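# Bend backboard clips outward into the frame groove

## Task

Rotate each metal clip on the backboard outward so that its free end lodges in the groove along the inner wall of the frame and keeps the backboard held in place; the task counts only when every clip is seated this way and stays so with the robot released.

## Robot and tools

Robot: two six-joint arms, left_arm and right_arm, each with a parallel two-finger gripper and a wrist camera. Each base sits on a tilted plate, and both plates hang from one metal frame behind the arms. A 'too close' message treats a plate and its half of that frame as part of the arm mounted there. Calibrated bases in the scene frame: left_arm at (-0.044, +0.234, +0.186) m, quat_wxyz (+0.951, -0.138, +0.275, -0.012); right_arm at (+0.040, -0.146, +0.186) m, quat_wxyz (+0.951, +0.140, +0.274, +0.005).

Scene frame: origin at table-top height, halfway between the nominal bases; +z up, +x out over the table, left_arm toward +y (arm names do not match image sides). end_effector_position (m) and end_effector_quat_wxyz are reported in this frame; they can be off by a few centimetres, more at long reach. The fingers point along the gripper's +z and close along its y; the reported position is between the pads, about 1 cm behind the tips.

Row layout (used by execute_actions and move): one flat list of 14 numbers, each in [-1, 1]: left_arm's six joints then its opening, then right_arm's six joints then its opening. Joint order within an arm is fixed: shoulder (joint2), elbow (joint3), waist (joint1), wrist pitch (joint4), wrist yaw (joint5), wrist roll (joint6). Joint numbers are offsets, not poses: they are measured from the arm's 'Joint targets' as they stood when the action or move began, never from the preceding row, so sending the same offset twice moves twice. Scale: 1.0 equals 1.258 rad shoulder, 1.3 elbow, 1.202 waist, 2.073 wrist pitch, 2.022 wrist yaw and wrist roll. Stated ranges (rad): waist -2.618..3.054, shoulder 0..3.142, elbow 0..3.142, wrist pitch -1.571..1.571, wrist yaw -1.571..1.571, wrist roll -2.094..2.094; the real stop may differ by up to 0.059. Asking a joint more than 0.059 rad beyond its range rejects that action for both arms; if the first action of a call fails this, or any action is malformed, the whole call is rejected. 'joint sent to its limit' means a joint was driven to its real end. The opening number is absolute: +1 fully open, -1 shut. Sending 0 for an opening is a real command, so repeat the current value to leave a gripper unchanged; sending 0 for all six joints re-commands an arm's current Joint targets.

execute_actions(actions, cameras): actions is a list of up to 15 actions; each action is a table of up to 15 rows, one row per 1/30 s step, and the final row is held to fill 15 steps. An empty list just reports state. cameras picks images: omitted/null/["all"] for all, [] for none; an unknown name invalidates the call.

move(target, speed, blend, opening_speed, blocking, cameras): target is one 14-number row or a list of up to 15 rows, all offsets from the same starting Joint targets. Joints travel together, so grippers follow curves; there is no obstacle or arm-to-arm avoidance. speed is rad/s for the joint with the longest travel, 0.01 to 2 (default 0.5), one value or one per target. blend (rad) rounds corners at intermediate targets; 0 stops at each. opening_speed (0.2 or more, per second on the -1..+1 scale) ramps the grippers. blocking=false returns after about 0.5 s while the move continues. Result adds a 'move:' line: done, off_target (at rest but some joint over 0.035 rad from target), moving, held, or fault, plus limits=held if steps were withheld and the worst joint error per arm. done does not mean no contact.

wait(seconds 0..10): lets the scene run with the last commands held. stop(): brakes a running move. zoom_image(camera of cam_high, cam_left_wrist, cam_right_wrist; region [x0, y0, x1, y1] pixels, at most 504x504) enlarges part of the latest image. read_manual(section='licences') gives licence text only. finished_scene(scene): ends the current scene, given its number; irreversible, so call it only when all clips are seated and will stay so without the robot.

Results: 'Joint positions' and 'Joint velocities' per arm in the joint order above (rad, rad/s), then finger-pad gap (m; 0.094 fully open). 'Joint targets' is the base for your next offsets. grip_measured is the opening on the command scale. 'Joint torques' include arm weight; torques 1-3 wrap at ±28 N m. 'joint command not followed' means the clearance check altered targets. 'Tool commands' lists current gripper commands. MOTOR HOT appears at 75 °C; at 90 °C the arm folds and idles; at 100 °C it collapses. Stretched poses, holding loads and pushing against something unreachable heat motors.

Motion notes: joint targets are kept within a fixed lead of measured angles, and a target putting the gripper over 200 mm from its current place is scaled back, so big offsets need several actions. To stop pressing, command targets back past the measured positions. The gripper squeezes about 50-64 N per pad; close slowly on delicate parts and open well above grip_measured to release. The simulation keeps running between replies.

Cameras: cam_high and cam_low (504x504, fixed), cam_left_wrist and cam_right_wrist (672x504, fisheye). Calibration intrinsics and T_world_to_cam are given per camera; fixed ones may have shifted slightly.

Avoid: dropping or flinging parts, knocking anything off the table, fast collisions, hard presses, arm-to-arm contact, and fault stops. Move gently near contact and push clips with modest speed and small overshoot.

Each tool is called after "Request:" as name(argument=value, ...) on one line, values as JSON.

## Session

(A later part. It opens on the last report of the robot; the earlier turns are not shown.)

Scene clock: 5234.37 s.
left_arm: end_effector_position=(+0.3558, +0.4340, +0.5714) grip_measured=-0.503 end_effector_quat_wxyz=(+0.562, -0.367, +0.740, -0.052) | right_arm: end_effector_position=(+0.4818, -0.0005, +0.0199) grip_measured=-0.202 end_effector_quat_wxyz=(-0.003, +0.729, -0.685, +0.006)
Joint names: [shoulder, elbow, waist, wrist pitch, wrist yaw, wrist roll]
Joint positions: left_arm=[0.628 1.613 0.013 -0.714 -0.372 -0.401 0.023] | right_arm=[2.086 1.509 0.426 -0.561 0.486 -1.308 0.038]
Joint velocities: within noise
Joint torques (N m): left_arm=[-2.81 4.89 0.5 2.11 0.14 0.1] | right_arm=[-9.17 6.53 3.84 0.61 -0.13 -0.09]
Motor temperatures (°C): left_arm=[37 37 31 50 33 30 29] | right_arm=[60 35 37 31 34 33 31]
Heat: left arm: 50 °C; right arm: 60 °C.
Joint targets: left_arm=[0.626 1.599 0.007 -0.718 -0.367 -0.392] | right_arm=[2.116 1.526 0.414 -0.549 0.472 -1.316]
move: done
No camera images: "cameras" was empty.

Request:
move(target=[0,0,0,0,0,0,-0.5,0,0,0,0,0,0,-0.5], opening_speed=0.4, cameras=["cam_right_wrist"])

Request:
move(target=[0,0,0,0,0,0,-0.5,0,0,0,0,0,0,-0.74], opening_speed=0.2, cameras=[])

Request:
move(target=[0,0,0,0,0,0,-0.5,0,0,0,0,0,0,-0.2], opening_speed=0.5, cameras=["cam_right_wrist"])

Request:
zoom_image(camera="cam_right_wrist", region=[280, 290, 400, 380])

Scene clock: 5243.17 s.
left_arm: end_effector_position=(+0.3558, +0.4340, +0.5714) grip_measured=-0.503 end_effector_quat_wxyz=(+0.562, -0.367, +0.740, -0.052) | right_arm: end_effector_position=(+0.4813, +0.0003, +0.0199) grip_measured=-0.498 end_effector_quat_wxyz=(-0.004, +0.729, -0.684, +0.003)
Joint names: [shoulder, elbow, waist, wrist pitch, wrist yaw, wrist roll]
Joint positions: left_arm=[0.628 1.613 0.013 -0.714 -0.372 -0.401 0.023] | right_arm=[2.086 1.509 0.426 -0.561 0.48 -1.309 0.024]
Joint velocities: within noise
Joint torques (N m): left_arm=[-2.78 4.89 0.5 2.1 0.14 0.11] | right_arm=[-9.16 6.54 3.81 0.59 -0.08 -0.08]
Motor temperatures (°C): left_arm=[37 37 31 50 33 30 29] | right_arm=[56 35 37 31 34 33 31]
Heat: left arm: 50 °C; right arm: 56 °C.
Joint targets: left_arm=[0.626 1.599 0.007 -0.718 -0.367 -0.392] | right_arm=[2.116 1.526 0.414 -0.549 0.472 -1.316]
move: done
camera_calibration:
cam_right_wrist: T_world_to_cam=[[0.997436, 0.00619336, -0.0712888, -0.469795], [0.0298253, -0.941568, 0.3355, 0.0155143], [-0.0650454, -0.336766, -0.939339, 0.154383], [0, 0, 0, 1]] pos_world=[0.47817, 0.0695085, 0.106322]
Images, in order (width x height): cam_right_wrist 672x504.

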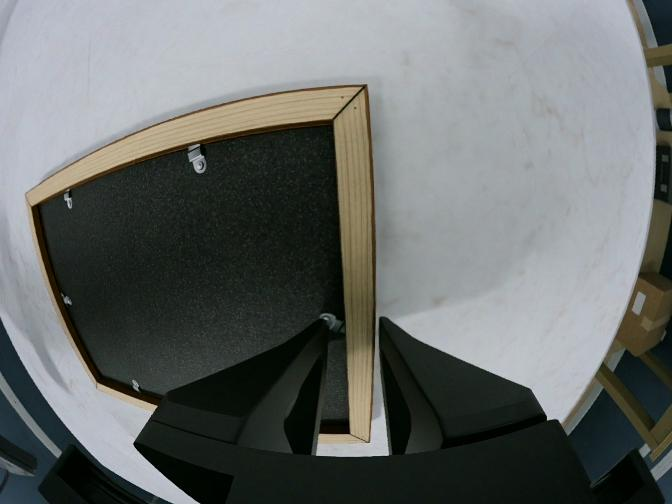

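Scene clock: 5244.67 s.
left_arm: end_effector_position=(+0.3558, +0.4340, +0.5714) grip_measured=-0.503 end_effector_quat_wxyz=(+0.562, -0.367, +0.740, -0.052) | right_arm: end_effector_position=(+0.4829, +0.0008, +0.0202) grip_measured=-0.707 end_effector_quat_wxyz=(-0.007, +0.731, -0.682, +0.004)
Joint names: [shoulder, elbow, waist, wrist pitch, wrist yaw, wrist roll]
Joint positions: left_arm=[0.628 1.613 0.013 -0.714 -0.372 -0.401 0.023] | right_arm=[2.086 1.511 0.426 -0.558 0.479 -1.317 0.014]
Joint velocities: within noise
Joint torques (N m): left_arm=[-2.76 4.86 0.5 2.1 0.13 0.1] | right_arm=[-9.11 6.45 3.9 0.58 -0.09 0]
Motor temperatures (°C): left_arm=[37 37 31 50 33 30 29] | right_arm=[56 35 37 31 34 33 31]
Heat: left arm: 50 °C; right arm: 56 °C.
Joint targets: left_arm=[0.626 1.599 0.007 -0.718 -0.367 -0.392] | right_arm=[2.116 1.526 0.414 -0.548 0.472 -1.316]
move: done
No camera images: "cameras" was empty.

Scene clock: 5245.97 s.
left_arm: end_effector_position=(+0.3558, +0.4340, +0.5714) grip_measured=-0.503 end_effector_quat_wxyz=(+0.562, -0.367, +0.740, -0.052) | right_arm: end_effector_position=(+0.4830, +0.0009, +0.0202) grip_measured=-0.202 end_effector_quat_wxyz=(-0.007, +0.731, -0.682, +0.004)
Joint names: [shoulder, elbow, waist, wrist pitch, wrist yaw, wrist roll]
Joint positions: left_arm=[0.628 1.613 0.013 -0.714 -0.372 -0.401 0.023] | right_arm=[2.086 1.511 0.426 -0.557 0.479 -1.317 0.038]
Joint velocities: within noise
Joint torques (N m): left_arm=[-2.78 4.89 0.5 2.1 0.13 0.11] | right_arm=[-9.47 6.38 4 0.58 -0.07 -0.02]
Motor temperatures (°C): left_arm=[37 37 31 50 33 30 29] | right_arm=[55 35 37 31 34 33 31]
Heat: left arm: 50 °C; right arm: 55 °C.
Joint targets: left_arm=[0.626 1.599 0.007 -0.718 -0.367 -0.392] | right_arm=[2.116 1.526 0.414 -0.549 0.472 -1.316]
move: done
camera_calibration:
cam_right_wrist: T_world_to_cam=[[0.997739, 0.0117986, -0.0661703, -0.47173], [0.033227, -0.942348, 0.332981, 0.014346], [-0.0584267, -0.334427, -0.940609, 0.151839], [0, 0, 0, 1]] pos_world=[0.479058, 0.0698638, 0.10683]
Images, in order (width x height): cam_right_wrist 672x504.

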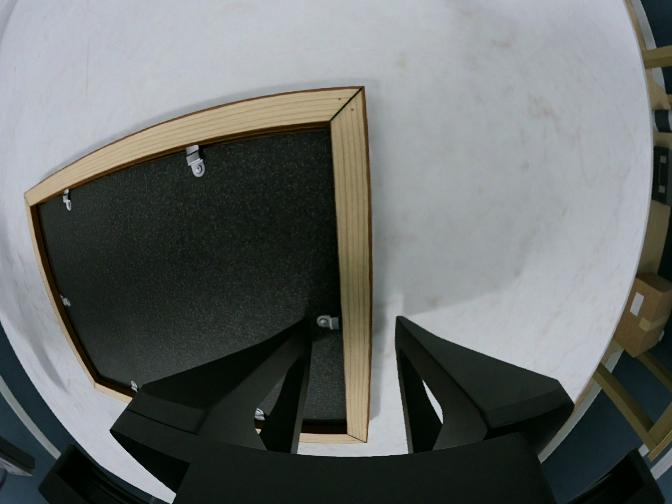

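Scaled by 4.200 from the camera's 672x504 image, which has a finer 960x720 frame.

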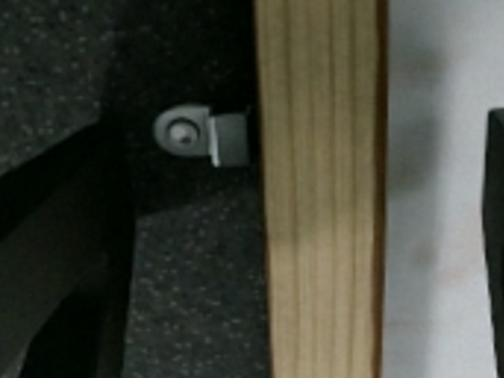

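Request:
move(target=[[0,0,0,0,0,0,-0.5,-0.0668,0,0.04,-0.0323,0.0114,0.0138,-0.2],[0,0,0,0,0,0,-0.5,-0.1749,0.0077,0.1048,-0.1211,0.0237,0.0554,-0.2]], speed=0.25, blend=0.02, cameras=["cam_right_wrist"])

Scene clock: 5263.80 s.
left_arm: end_effector_position=(+0.3558, +0.4340, +0.5714) grip_measured=-0.503 end_effector_quat_wxyz=(+0.562, -0.367, +0.740, -0.052) | right_arm: end_effector_position=(+0.4772, -0.0009, +0.0982) grip_measured=-0.202 end_effector_quat_wxyz=(-0.008, +0.728, -0.685, +0.005)
Joint names: [shoulder, elbow, waist, wrist pitch, wrist yaw, wrist roll]
Joint positions: left_arm=[0.628 1.613 0.013 -0.714 -0.372 -0.401 0.023] | right_arm=[1.918 1.519 0.519 -0.778 0.518 -1.213 0.038]
Joint velocities: within noise
Joint torques (N m): left_arm=[-2.8 4.89 0.49 2.1 0.13 0.11] | right_arm=[-13.26 7.15 6.27 0.3 0.03 0.09]
Motor temperatures (°C): left_arm=[37 37 31 50 33 30 29] | right_arm=[52 36 37 31 34 33 31]
Heat: left arm: 50 °C; right arm: 52 °C.
Joint targets: left_arm=[0.626 1.599 0.007 -0.718 -0.367 -0.392] | right_arm=[1.896 1.536 0.540 -0.800 0.520 -1.204]
move: done
camera_calibration:
cam_right_wrist: T_world_to_cam=[[0.997933, 0.00397555, -0.0641422, -0.461058], [0.0251632, -0.942565, 0.333072, -0.00937508], [-0.0591341, -0.333998, -0.940717, 0.224617], [0, 0, 0, 1]] pos_world=[0.473623, 0.068018, 0.184851]
Images, in order (width x height): cam_right_wrist 672x504.

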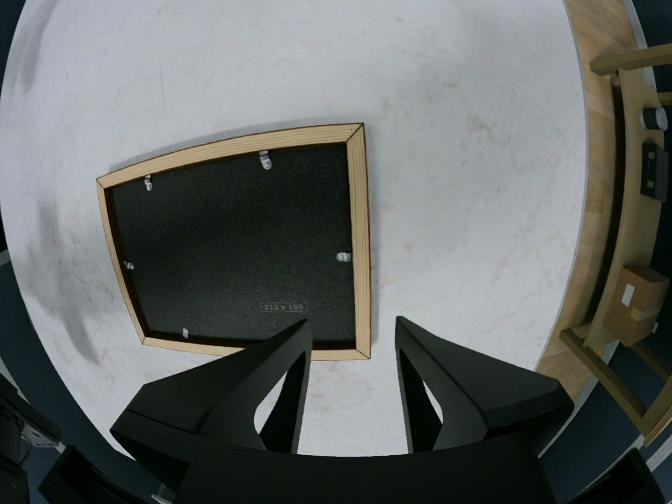

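Request:
move(target=[0,0,0,0,0,0,-0.5,-0.23,-0.57,-0.0765,0.2193,-0.0178,0.726,-0.2], speed=0.8, cameras=["cam_right_wrist"])

Scene clock: 5279.93 s.
left_arm: end_effector_position=(+0.3558, +0.4340, +0.5714) grip_measured=-0.503 end_effector_quat_wxyz=(+0.562, -0.367, +0.740, -0.052) | right_arm: end_effector_position=(+0.3464, -0.0565, +0.0583) grip_measured=-0.202 end_effector_quat_wxyz=(-0.007, -0.058, +0.998, -0.002)
Joint names: [shoulder, elbow, waist, wrist pitch, wrist yaw, wrist roll]
Joint positions: left_arm=[0.628 1.613 0.013 -0.714 -0.372 -0.401 0.023] | right_arm=[1.628 0.806 0.457 -0.36 0.491 0.255 0.038]
Joint velocities: within noise
Joint torques (N m): left_arm=[-2.81 4.92 0.49 2.1 0.13 0.1] | right_arm=[-9.59 2.97 2.33 0.59 -0.08 0.06]
Motor temperatures (°C): left_arm=[37 37 31 50 33 30 29] | right_arm=[52 35 37 31 34 33 31]
Heat: left arm: 50 °C; right arm: 52 °C.
Joint targets: left_arm=[0.626 1.599 0.007 -0.718 -0.367 -0.392] | right_arm=[1.607 0.795 0.448 -0.345 0.484 0.264]
move: done
camera_calibration:
cam_right_wrist: T_world_to_cam=[[0.0573332, -0.995295, -0.0781136, -0.0626354], [-0.933492, -0.0811862, 0.349287, 0.334645], [-0.353985, 0.0528927, -0.933754, 0.28429], [0, 0, 0, 1]] pos_world=[0.416614, -0.050209, 0.143677]
Images, in order (width x height): cam_right_wrist 672x504.

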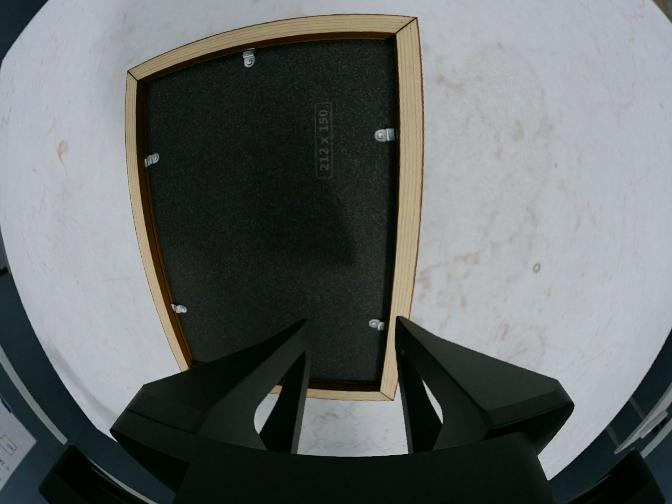

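Request:
zoom_image(camera="cam_right_wrist", region=[220, 30, 300, 90])

Request:
zoom_image(camera="cam_right_wrist", region=[350, 100, 430, 160])

Request:
zoom_image(camera="cam_right_wrist", region=[340, 295, 420, 355])

Request:
zoom_image(camera="cam_right_wrist", region=[120, 130, 200, 190])

Request:
zoom_image(camera="cam_right_wrist", region=[145, 280, 225, 340])

Scaled by 6.300 from the camera's 672x504 image, which has a finer 960x720 frame.

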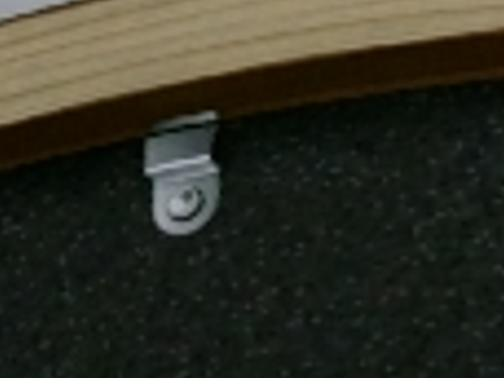

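Scaled by 6.300 from the camera's 672x504 image, which has a finer 960x720 frame.

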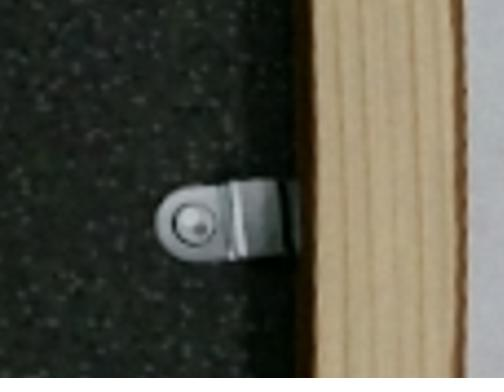

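Scaled by 6.300 from the camera's 672x504 image, which has a finer 960x720 frame.

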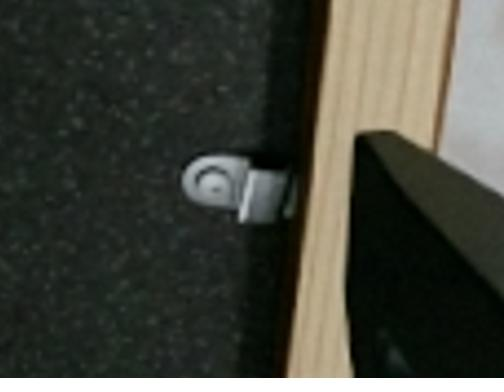

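Scaled by 6.300 from the camera's 672x504 image, which has a finer 960x720 frame.

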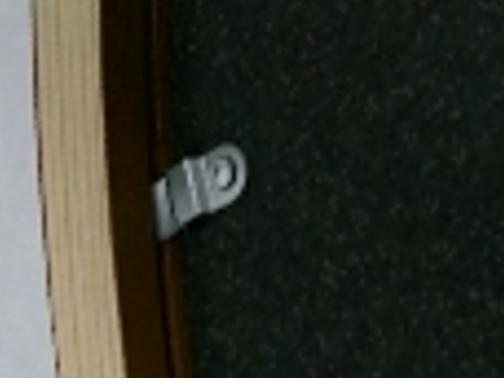

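Scaled by 6.300 from the camera's 672x504 image, which has a finer 960x720 frame.

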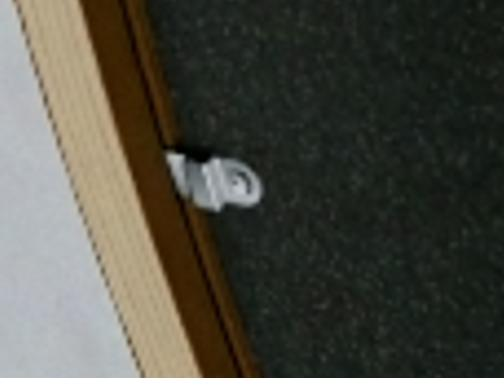

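Request:
move(target=[0,0,0,0,0,0,-0.5,0.442,0.5131,0.208,-0.1274,0.046,0.1395,-0.2], speed=0.5, cameras=["cam_right_wrist"])

Request:
zoom_image(camera="cam_right_wrist", region=[330, 240, 430, 315])

Scene clock: 5373.37 s.
left_arm: end_effector_position=(+0.3558, +0.4340, +0.5714) grip_measured=-0.503 end_effector_quat_wxyz=(+0.562, -0.367, +0.740, -0.052) | right_arm: end_effector_position=(+0.4123, +0.0852, +0.0441) grip_measured=-0.202 end_effector_quat_wxyz=(+0.001, -0.033, +0.999, +0.001)
Joint names: [shoulder, elbow, waist, wrist pitch, wrist yaw, wrist roll]
Joint positions: left_arm=[0.628 1.613 0.013 -0.714 -0.372 -0.401 0.023] | right_arm=[2.138 1.443 0.678 -0.59 0.566 0.538 0.038]
Joint velocities: within noise
Joint torques (N m): left_arm=[-2.8 4.89 0.49 2.1 0.13 0.1] | right_arm=[-8.75 6.45 7.13 0.27 0.14 0.09]
Motor temperatures (°C): left_arm=[36 37 31 50 33 30 29] | right_arm=[49 34 35 31 34 33 31]
Heat: left arm: 50 °C; right arm: 49 °C.
Joint targets: left_arm=[0.626 1.599 0.007 -0.718 -0.367 -0.392] | right_arm=[2.162 1.462 0.698 -0.609 0.577 0.546]
move: done
camera_calibration:
cam_right_wrist: T_world_to_cam=[[0.00855039, -0.996493, -0.0832408, 0.0939337], [-0.941497, -0.0360695, 0.335085, 0.412695], [-0.336913, 0.0755059, -0.938503, 0.278147], [0, 0, 0, 1]] pos_world=[0.481459, 0.0874882, 0.130573]
Images, in order (width x height): cam_right_wrist 672x504.

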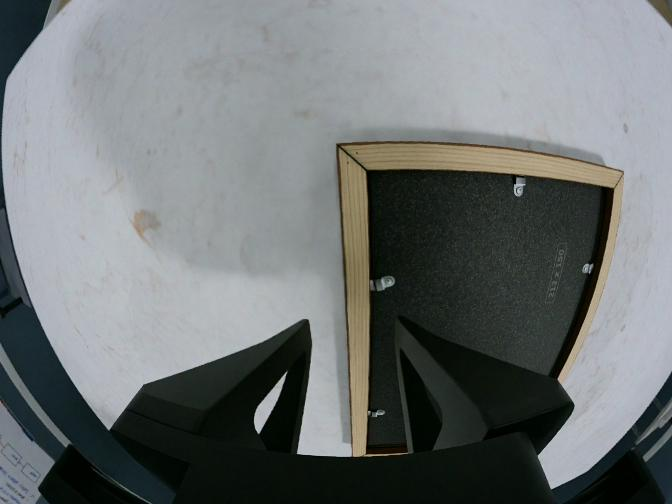

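Scaled by 5.040 from the camera's 672x504 image, which has a finer 960x720 frame.

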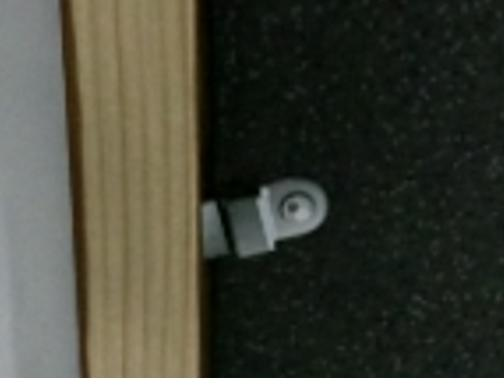

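Request:
move(target=[[0,0,0,0,0,0,-0.5,0.0286,0.0046,-0.0441,0.0309,-0.0129,-0.0203,-0.2],[0,0,0,0,0,0,-0.5,0.0509,0.0108,-0.0591,0.0473,-0.0153,-0.0292,-0.2]], speed=0.12, blend=0.01, cameras=[])

Scene clock: 5412.13 s.
left_arm: end_effector_position=(+0.3558, +0.4340, +0.5714) grip_measured=-0.503 end_effector_quat_wxyz=(+0.562, -0.367, +0.740, -0.052) | right_arm: end_effector_position=(+0.4156, +0.0845, +0.0192) grip_measured=-0.202 end_effector_quat_wxyz=(-0.003, -0.034, +0.999, +0.000)
Joint names: [shoulder, elbow, waist, wrist pitch, wrist yaw, wrist roll]
Joint positions: left_arm=[0.628 1.613 0.013 -0.714 -0.372 -0.401 0.023] | right_arm=[2.196 1.459 0.64 -0.533 0.552 0.497 0.038]
Joint velocities: within noise
Joint torques (N m): left_arm=[-2.77 4.9 0.49 2.1 0.13 0.1] | right_arm=[-8.49 6.12 4.66 0.62 -0.03 -0.12]
Motor temperatures (°C): left_arm=[36 37 31 50 33 30 29] | right_arm=[48 36 38 31 34 33 31]
Heat: left arm: 50 °C; right arm: 48 °C.
Joint targets: left_arm=[0.626 1.599 0.007 -0.718 -0.367 -0.392] | right_arm=[2.226 1.476 0.627 -0.511 0.546 0.487]
move: done
No camera images: "cameras" was empty.

Request:
move(target=[0,0,0,0,0,0,-0.5,0,0,0,0.0048,0,0,-0.2], speed=0.1, cameras=[])

Request:
move(target=[0,0,0,0,0,0,-0.5,0,0,0,0,0,0,-0.5], opening_speed=0.4, cameras=[])

Request:
move(target=[0,0,0,0,0,0,-0.5,0,0,0,0,0,0,-0.74], opening_speed=0.2, cameras=[])

Request:
move(target=[0,0,0,0,0,0,-0.5,0,0,0,0,0,0,-0.2], opening_speed=0.5, cameras=["cam_right_wrist"])

Request:
zoom_image(camera="cam_right_wrist", region=[330, 270, 430, 345])

Scene clock: 5424.10 s.
left_arm: end_effector_position=(+0.3558, +0.4340, +0.5714) grip_measured=-0.503 end_effector_quat_wxyz=(+0.562, -0.367, +0.740, -0.052) | right_arm: end_effector_position=(+0.4159, +0.0847, +0.0191) grip_measured=-0.202 end_effector_quat_wxyz=(-0.002, -0.034, +0.999, +0.001)
Joint names: [shoulder, elbow, waist, wrist pitch, wrist yaw, wrist roll]
Joint positions: left_arm=[0.628 1.613 0.013 -0.714 -0.372 -0.401 0.023] | right_arm=[2.196 1.459 0.64 -0.531 0.552 0.496 0.038]
Joint velocities: within noise
Joint torques (N m): left_arm=[-2.77 4.92 0.49 2.1 0.13 0.11] | right_arm=[-8.58 6.06 4.68 0.71 -0.01 -0.09]
Motor temperatures (°C): left_arm=[36 37 31 50 33 30 29] | right_arm=[49 36 38 31 34 33 31]
Heat: left arm: 50 °C; right arm: 49 °C.
Joint targets: left_arm=[0.626 1.599 0.007 -0.718 -0.367 -0.392] | right_arm=[2.226 1.476 0.627 -0.501 0.546 0.487]
move: done
No camera images: "cameras" was empty.

Scene clock: 5425.07 s.
left_arm: end_effector_position=(+0.3558, +0.4340, +0.5714) grip_measured=-0.503 end_effector_quat_wxyz=(+0.562, -0.367, +0.740, -0.052) | right_arm: end_effector_position=(+0.4171, +0.0825, +0.0188) grip_measured=-0.498 end_effector_quat_wxyz=(+0.001, -0.033, +0.999, -0.004)
Joint names: [shoulder, elbow, waist, wrist pitch, wrist yaw, wrist roll]
Joint positions: left_arm=[0.628 1.613 0.013 -0.714 -0.372 -0.401 0.023] | right_arm=[2.196 1.459 0.638 -0.531 0.562 0.496 0.024]
Joint velocities: within noise
Joint torques (N m): left_arm=[-2.78 4.88 0.44 2.1 0.14 0.1] | right_arm=[-8.49 6.2 4.75 0.74 -0.16 -0.11]
Motor temperatures (°C): left_arm=[36 37 31 50 33 30 29] | right_arm=[49 36 38 31 34 33 31]
Heat: left arm: 50 °C; right arm: 49 °C.
Joint targets: left_arm=[0.626 1.599 0.007 -0.718 -0.367 -0.392] | right_arm=[2.226 1.476 0.627 -0.501 0.546 0.487]
move: done
No camera images: "cameras" was empty.

Scene clock: 5426.47 s.
left_arm: end_effector_position=(+0.3558, +0.4340, +0.5714) grip_measured=-0.503 end_effector_quat_wxyz=(+0.562, -0.367, +0.740, -0.052) | right_arm: end_effector_position=(+0.4177, +0.0829, +0.0190) grip_measured=-0.624 end_effector_quat_wxyz=(+0.001, -0.027, +1.000, -0.004)
Joint names: [shoulder, elbow, waist, wrist pitch, wrist yaw, wrist roll]
Joint positions: left_arm=[0.628 1.613 0.013 -0.714 -0.372 -0.401 0.023] | right_arm=[2.196 1.461 0.638 -0.53 0.562 0.507 0.018]
Joint velocities: within noise
Joint torques (N m): left_arm=[-2.74 4.9 0.51 2.1 0.14 0.1] | right_arm=[-8.47 5.9 4.85 0.71 -0.16 -0.26]
Motor temperatures (°C): left_arm=[36 37 31 50 33 30 29] | right_arm=[50 36 37 31 34 33 31]
Heat: left arm: 50 °C; right arm: 50 °C.
Joint targets: left_arm=[0.626 1.599 0.007 -0.718 -0.367 -0.392] | right_arm=[2.226 1.476 0.627 -0.501 0.546 0.487]
move: done
No camera images: "cameras" was empty.

Scene clock: 5427.77 s.
left_arm: end_effector_position=(+0.3558, +0.4340, +0.5714) grip_measured=-0.503 end_effector_quat_wxyz=(+0.562, -0.367, +0.740, -0.052) | right_arm: end_effector_position=(+0.4185, +0.0889, +0.0196) grip_measured=-0.202 end_effector_quat_wxyz=(-0.001, -0.029, +1.000, +0.012)
Joint names: [shoulder, elbow, waist, wrist pitch, wrist yaw, wrist roll]
Joint positions: left_arm=[0.628 1.613 0.013 -0.714 -0.372 -0.401 0.023] | right_arm=[2.196 1.464 0.638 -0.519 0.534 0.496 0.037]
Joint velocities: within noise
Joint torques (N m): left_arm=[-2.8 4.85 0.47 2.11 0.13 0.1] | right_arm=[-8.5 5.75 4.83 0.6 0.1 -0.09]
Motor temperatures (°C): left_arm=[36 37 31 50 33 30 29] | right_arm=[50 36 37 31 34 33 31]
Heat: left arm: 50 °C; right arm: 50 °C.
Joint targets: left_arm=[0.626 1.599 0.007 -0.718 -0.367 -0.392] | right_arm=[2.226 1.476 0.627 -0.501 0.546 0.487]
move: done
camera_calibration:
cam_right_wrist: T_world_to_cam=[[-0.000532464, -0.994463, -0.105089, 0.0995703], [-0.940636, -0.0351707, 0.33759, 0.426452], [-0.339416, 0.0990299, -0.935409, 0.255881], [0, 0, 0, 1]] pos_world=[0.48804, 0.0886777, 0.105851]
Images, in order (width x height): cam_right_wrist 672x504.

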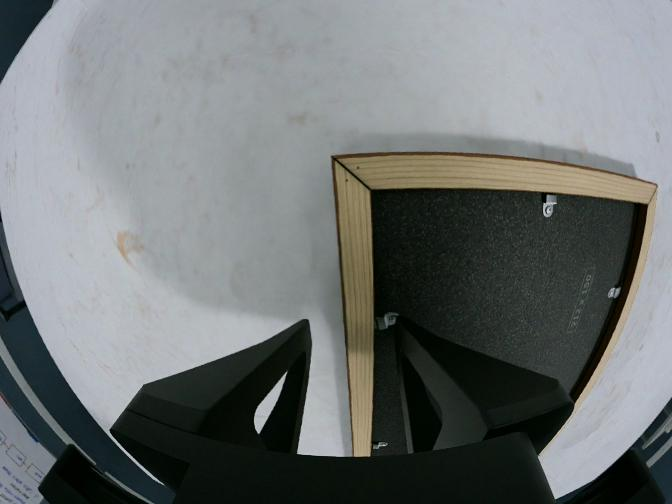

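Scaled by 5.040 from the camera's 672x504 image, which has a finer 960x720 frame.

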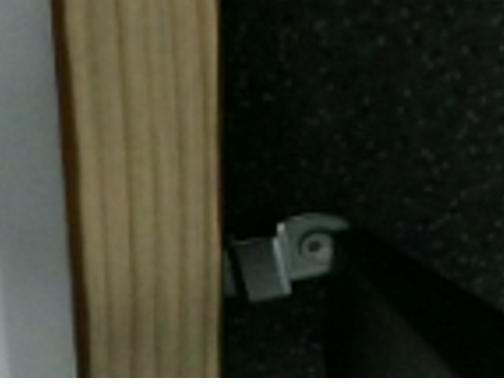

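Request:
move(target=[[0,0,0,0,0,0,-0.5,-0.0668,0,0.0391,-0.0371,0.0015,0.0188,-0.2],[0,0,0,0,0,0,-0.5,-0.1749,0,0.104,-0.1278,0.0143,0.0559,-0.2]], speed=0.2, blend=0.01, cameras=["cam_right_wrist","cam_high"])

Request:
zoom_image(camera="cam_right_wrist", region=[360, 180, 430, 240])

Scene clock: 5443.80 s.
left_arm: end_effector_position=(+0.3558, +0.4340, +0.5714) grip_measured=-0.503 end_effector_quat_wxyz=(+0.562, -0.367, +0.740, -0.052) | right_arm: end_effector_position=(+0.4141, +0.0799, +0.0938) grip_measured=-0.202 end_effector_quat_wxyz=(-0.002, -0.033, +0.999, +0.008)
Joint names: [shoulder, elbow, waist, wrist pitch, wrist yaw, wrist roll]
Joint positions: left_arm=[0.628 1.613 0.013 -0.714 -0.372 -0.401 0.023] | right_arm=[2.029 1.464 0.728 -0.747 0.564 0.592 0.038]
Joint velocities: within noise
Joint torques (N m): left_arm=[-2.8 4.93 0.51 2.11 0.13 0.1] | right_arm=[-12.74 6.43 7.23 0.23 0.14 0.11]
Motor temperatures (°C): left_arm=[36 37 31 50 33 30 29] | right_arm=[51 35 37 31 34 33 31]
Heat: left arm: 50 °C; right arm: 51 °C.
Joint targets: left_arm=[0.626 1.599 0.007 -0.718 -0.367 -0.392] | right_arm=[2.006 1.476 0.752 -0.766 0.575 0.600]
move: done
camera_calibration:
cam_right_wrist: T_world_to_cam=[[0.00911313, -0.995202, -0.0974142, 0.093764], [-0.939387, -0.0419108, 0.340288, 0.396665], [-0.342739, 0.0884085, -0.935262, 0.326925], [0, 0, 0, 1]] pos_world=[0.483817, 0.0810357, 0.179914]
Images, in order (width x height): cam_high 504x504, cam_right_wrist 672x504.

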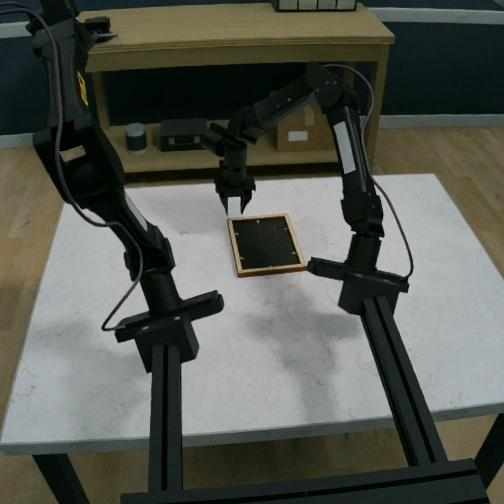

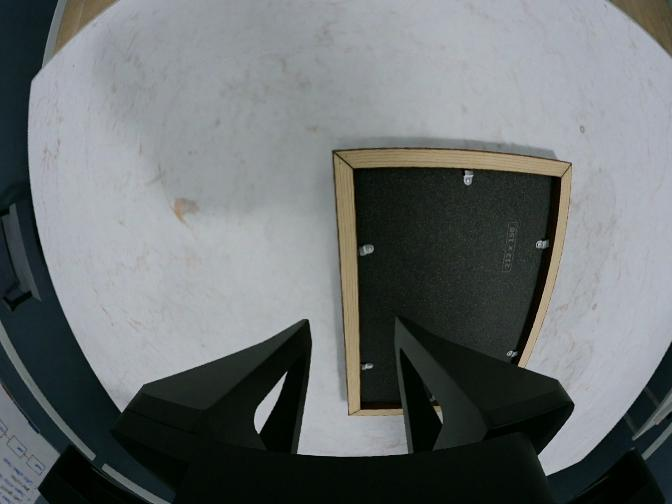

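Scaled by 7.200 from the camera's 672x504 image, which has a finer 960x720 frame.

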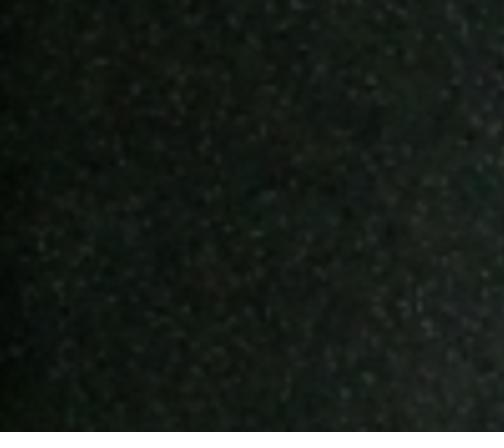

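Request:
zoom_image(camera="cam_right_wrist", region=[330, 220, 400, 280])

Request:
zoom_image(camera="cam_right_wrist", region=[435, 145, 505, 205])

Request:
zoom_image(camera="cam_right_wrist", region=[505, 215, 575, 275])

Request:
zoom_image(camera="cam_right_wrist", region=[480, 320, 550, 380])

Request:
zoom_image(camera="cam_right_wrist", region=[335, 335, 405, 395])

Scaled by 7.200 from the camera's 672x504 image, which has a finer 960x720 frame.

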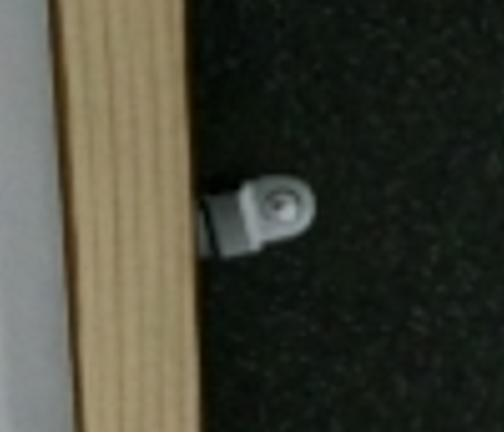

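Scaled by 7.200 from the camera's 672x504 image, which has a finer 960x720 frame.

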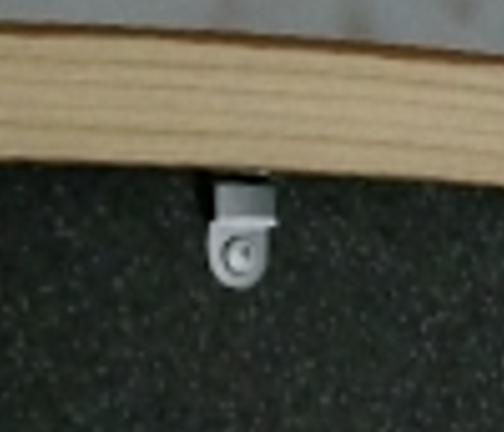

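Scaled by 7.200 from the camera's 672x504 image, which has a finer 960x720 frame.

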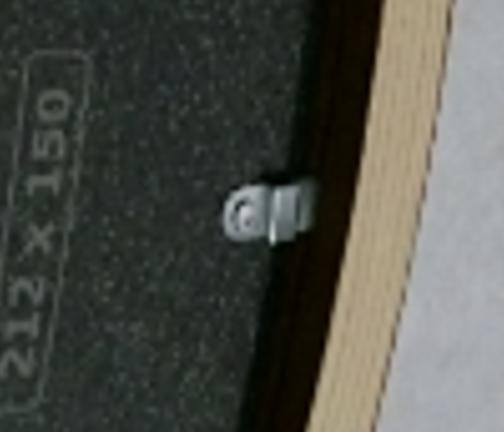

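Scaled by 7.200 from the camera's 672x504 image, which has a finer 960x720 frame.

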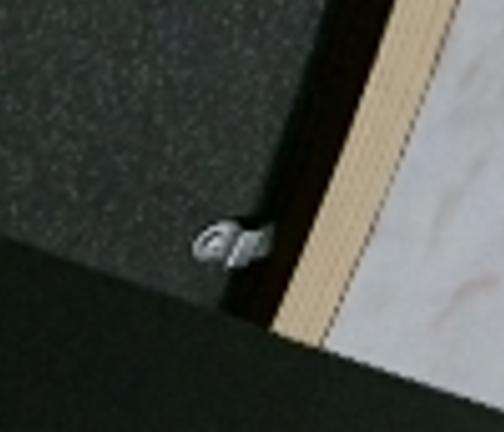

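Scaled by 7.200 from the camera's 672x504 image, which has a finer 960x720 frame.

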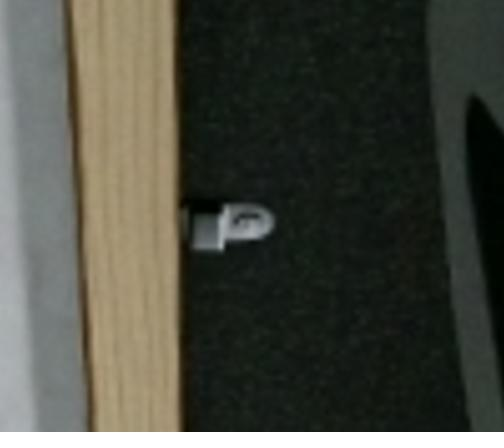

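Request:
finished_scene(scene=1)

The scene is finished: the task was done.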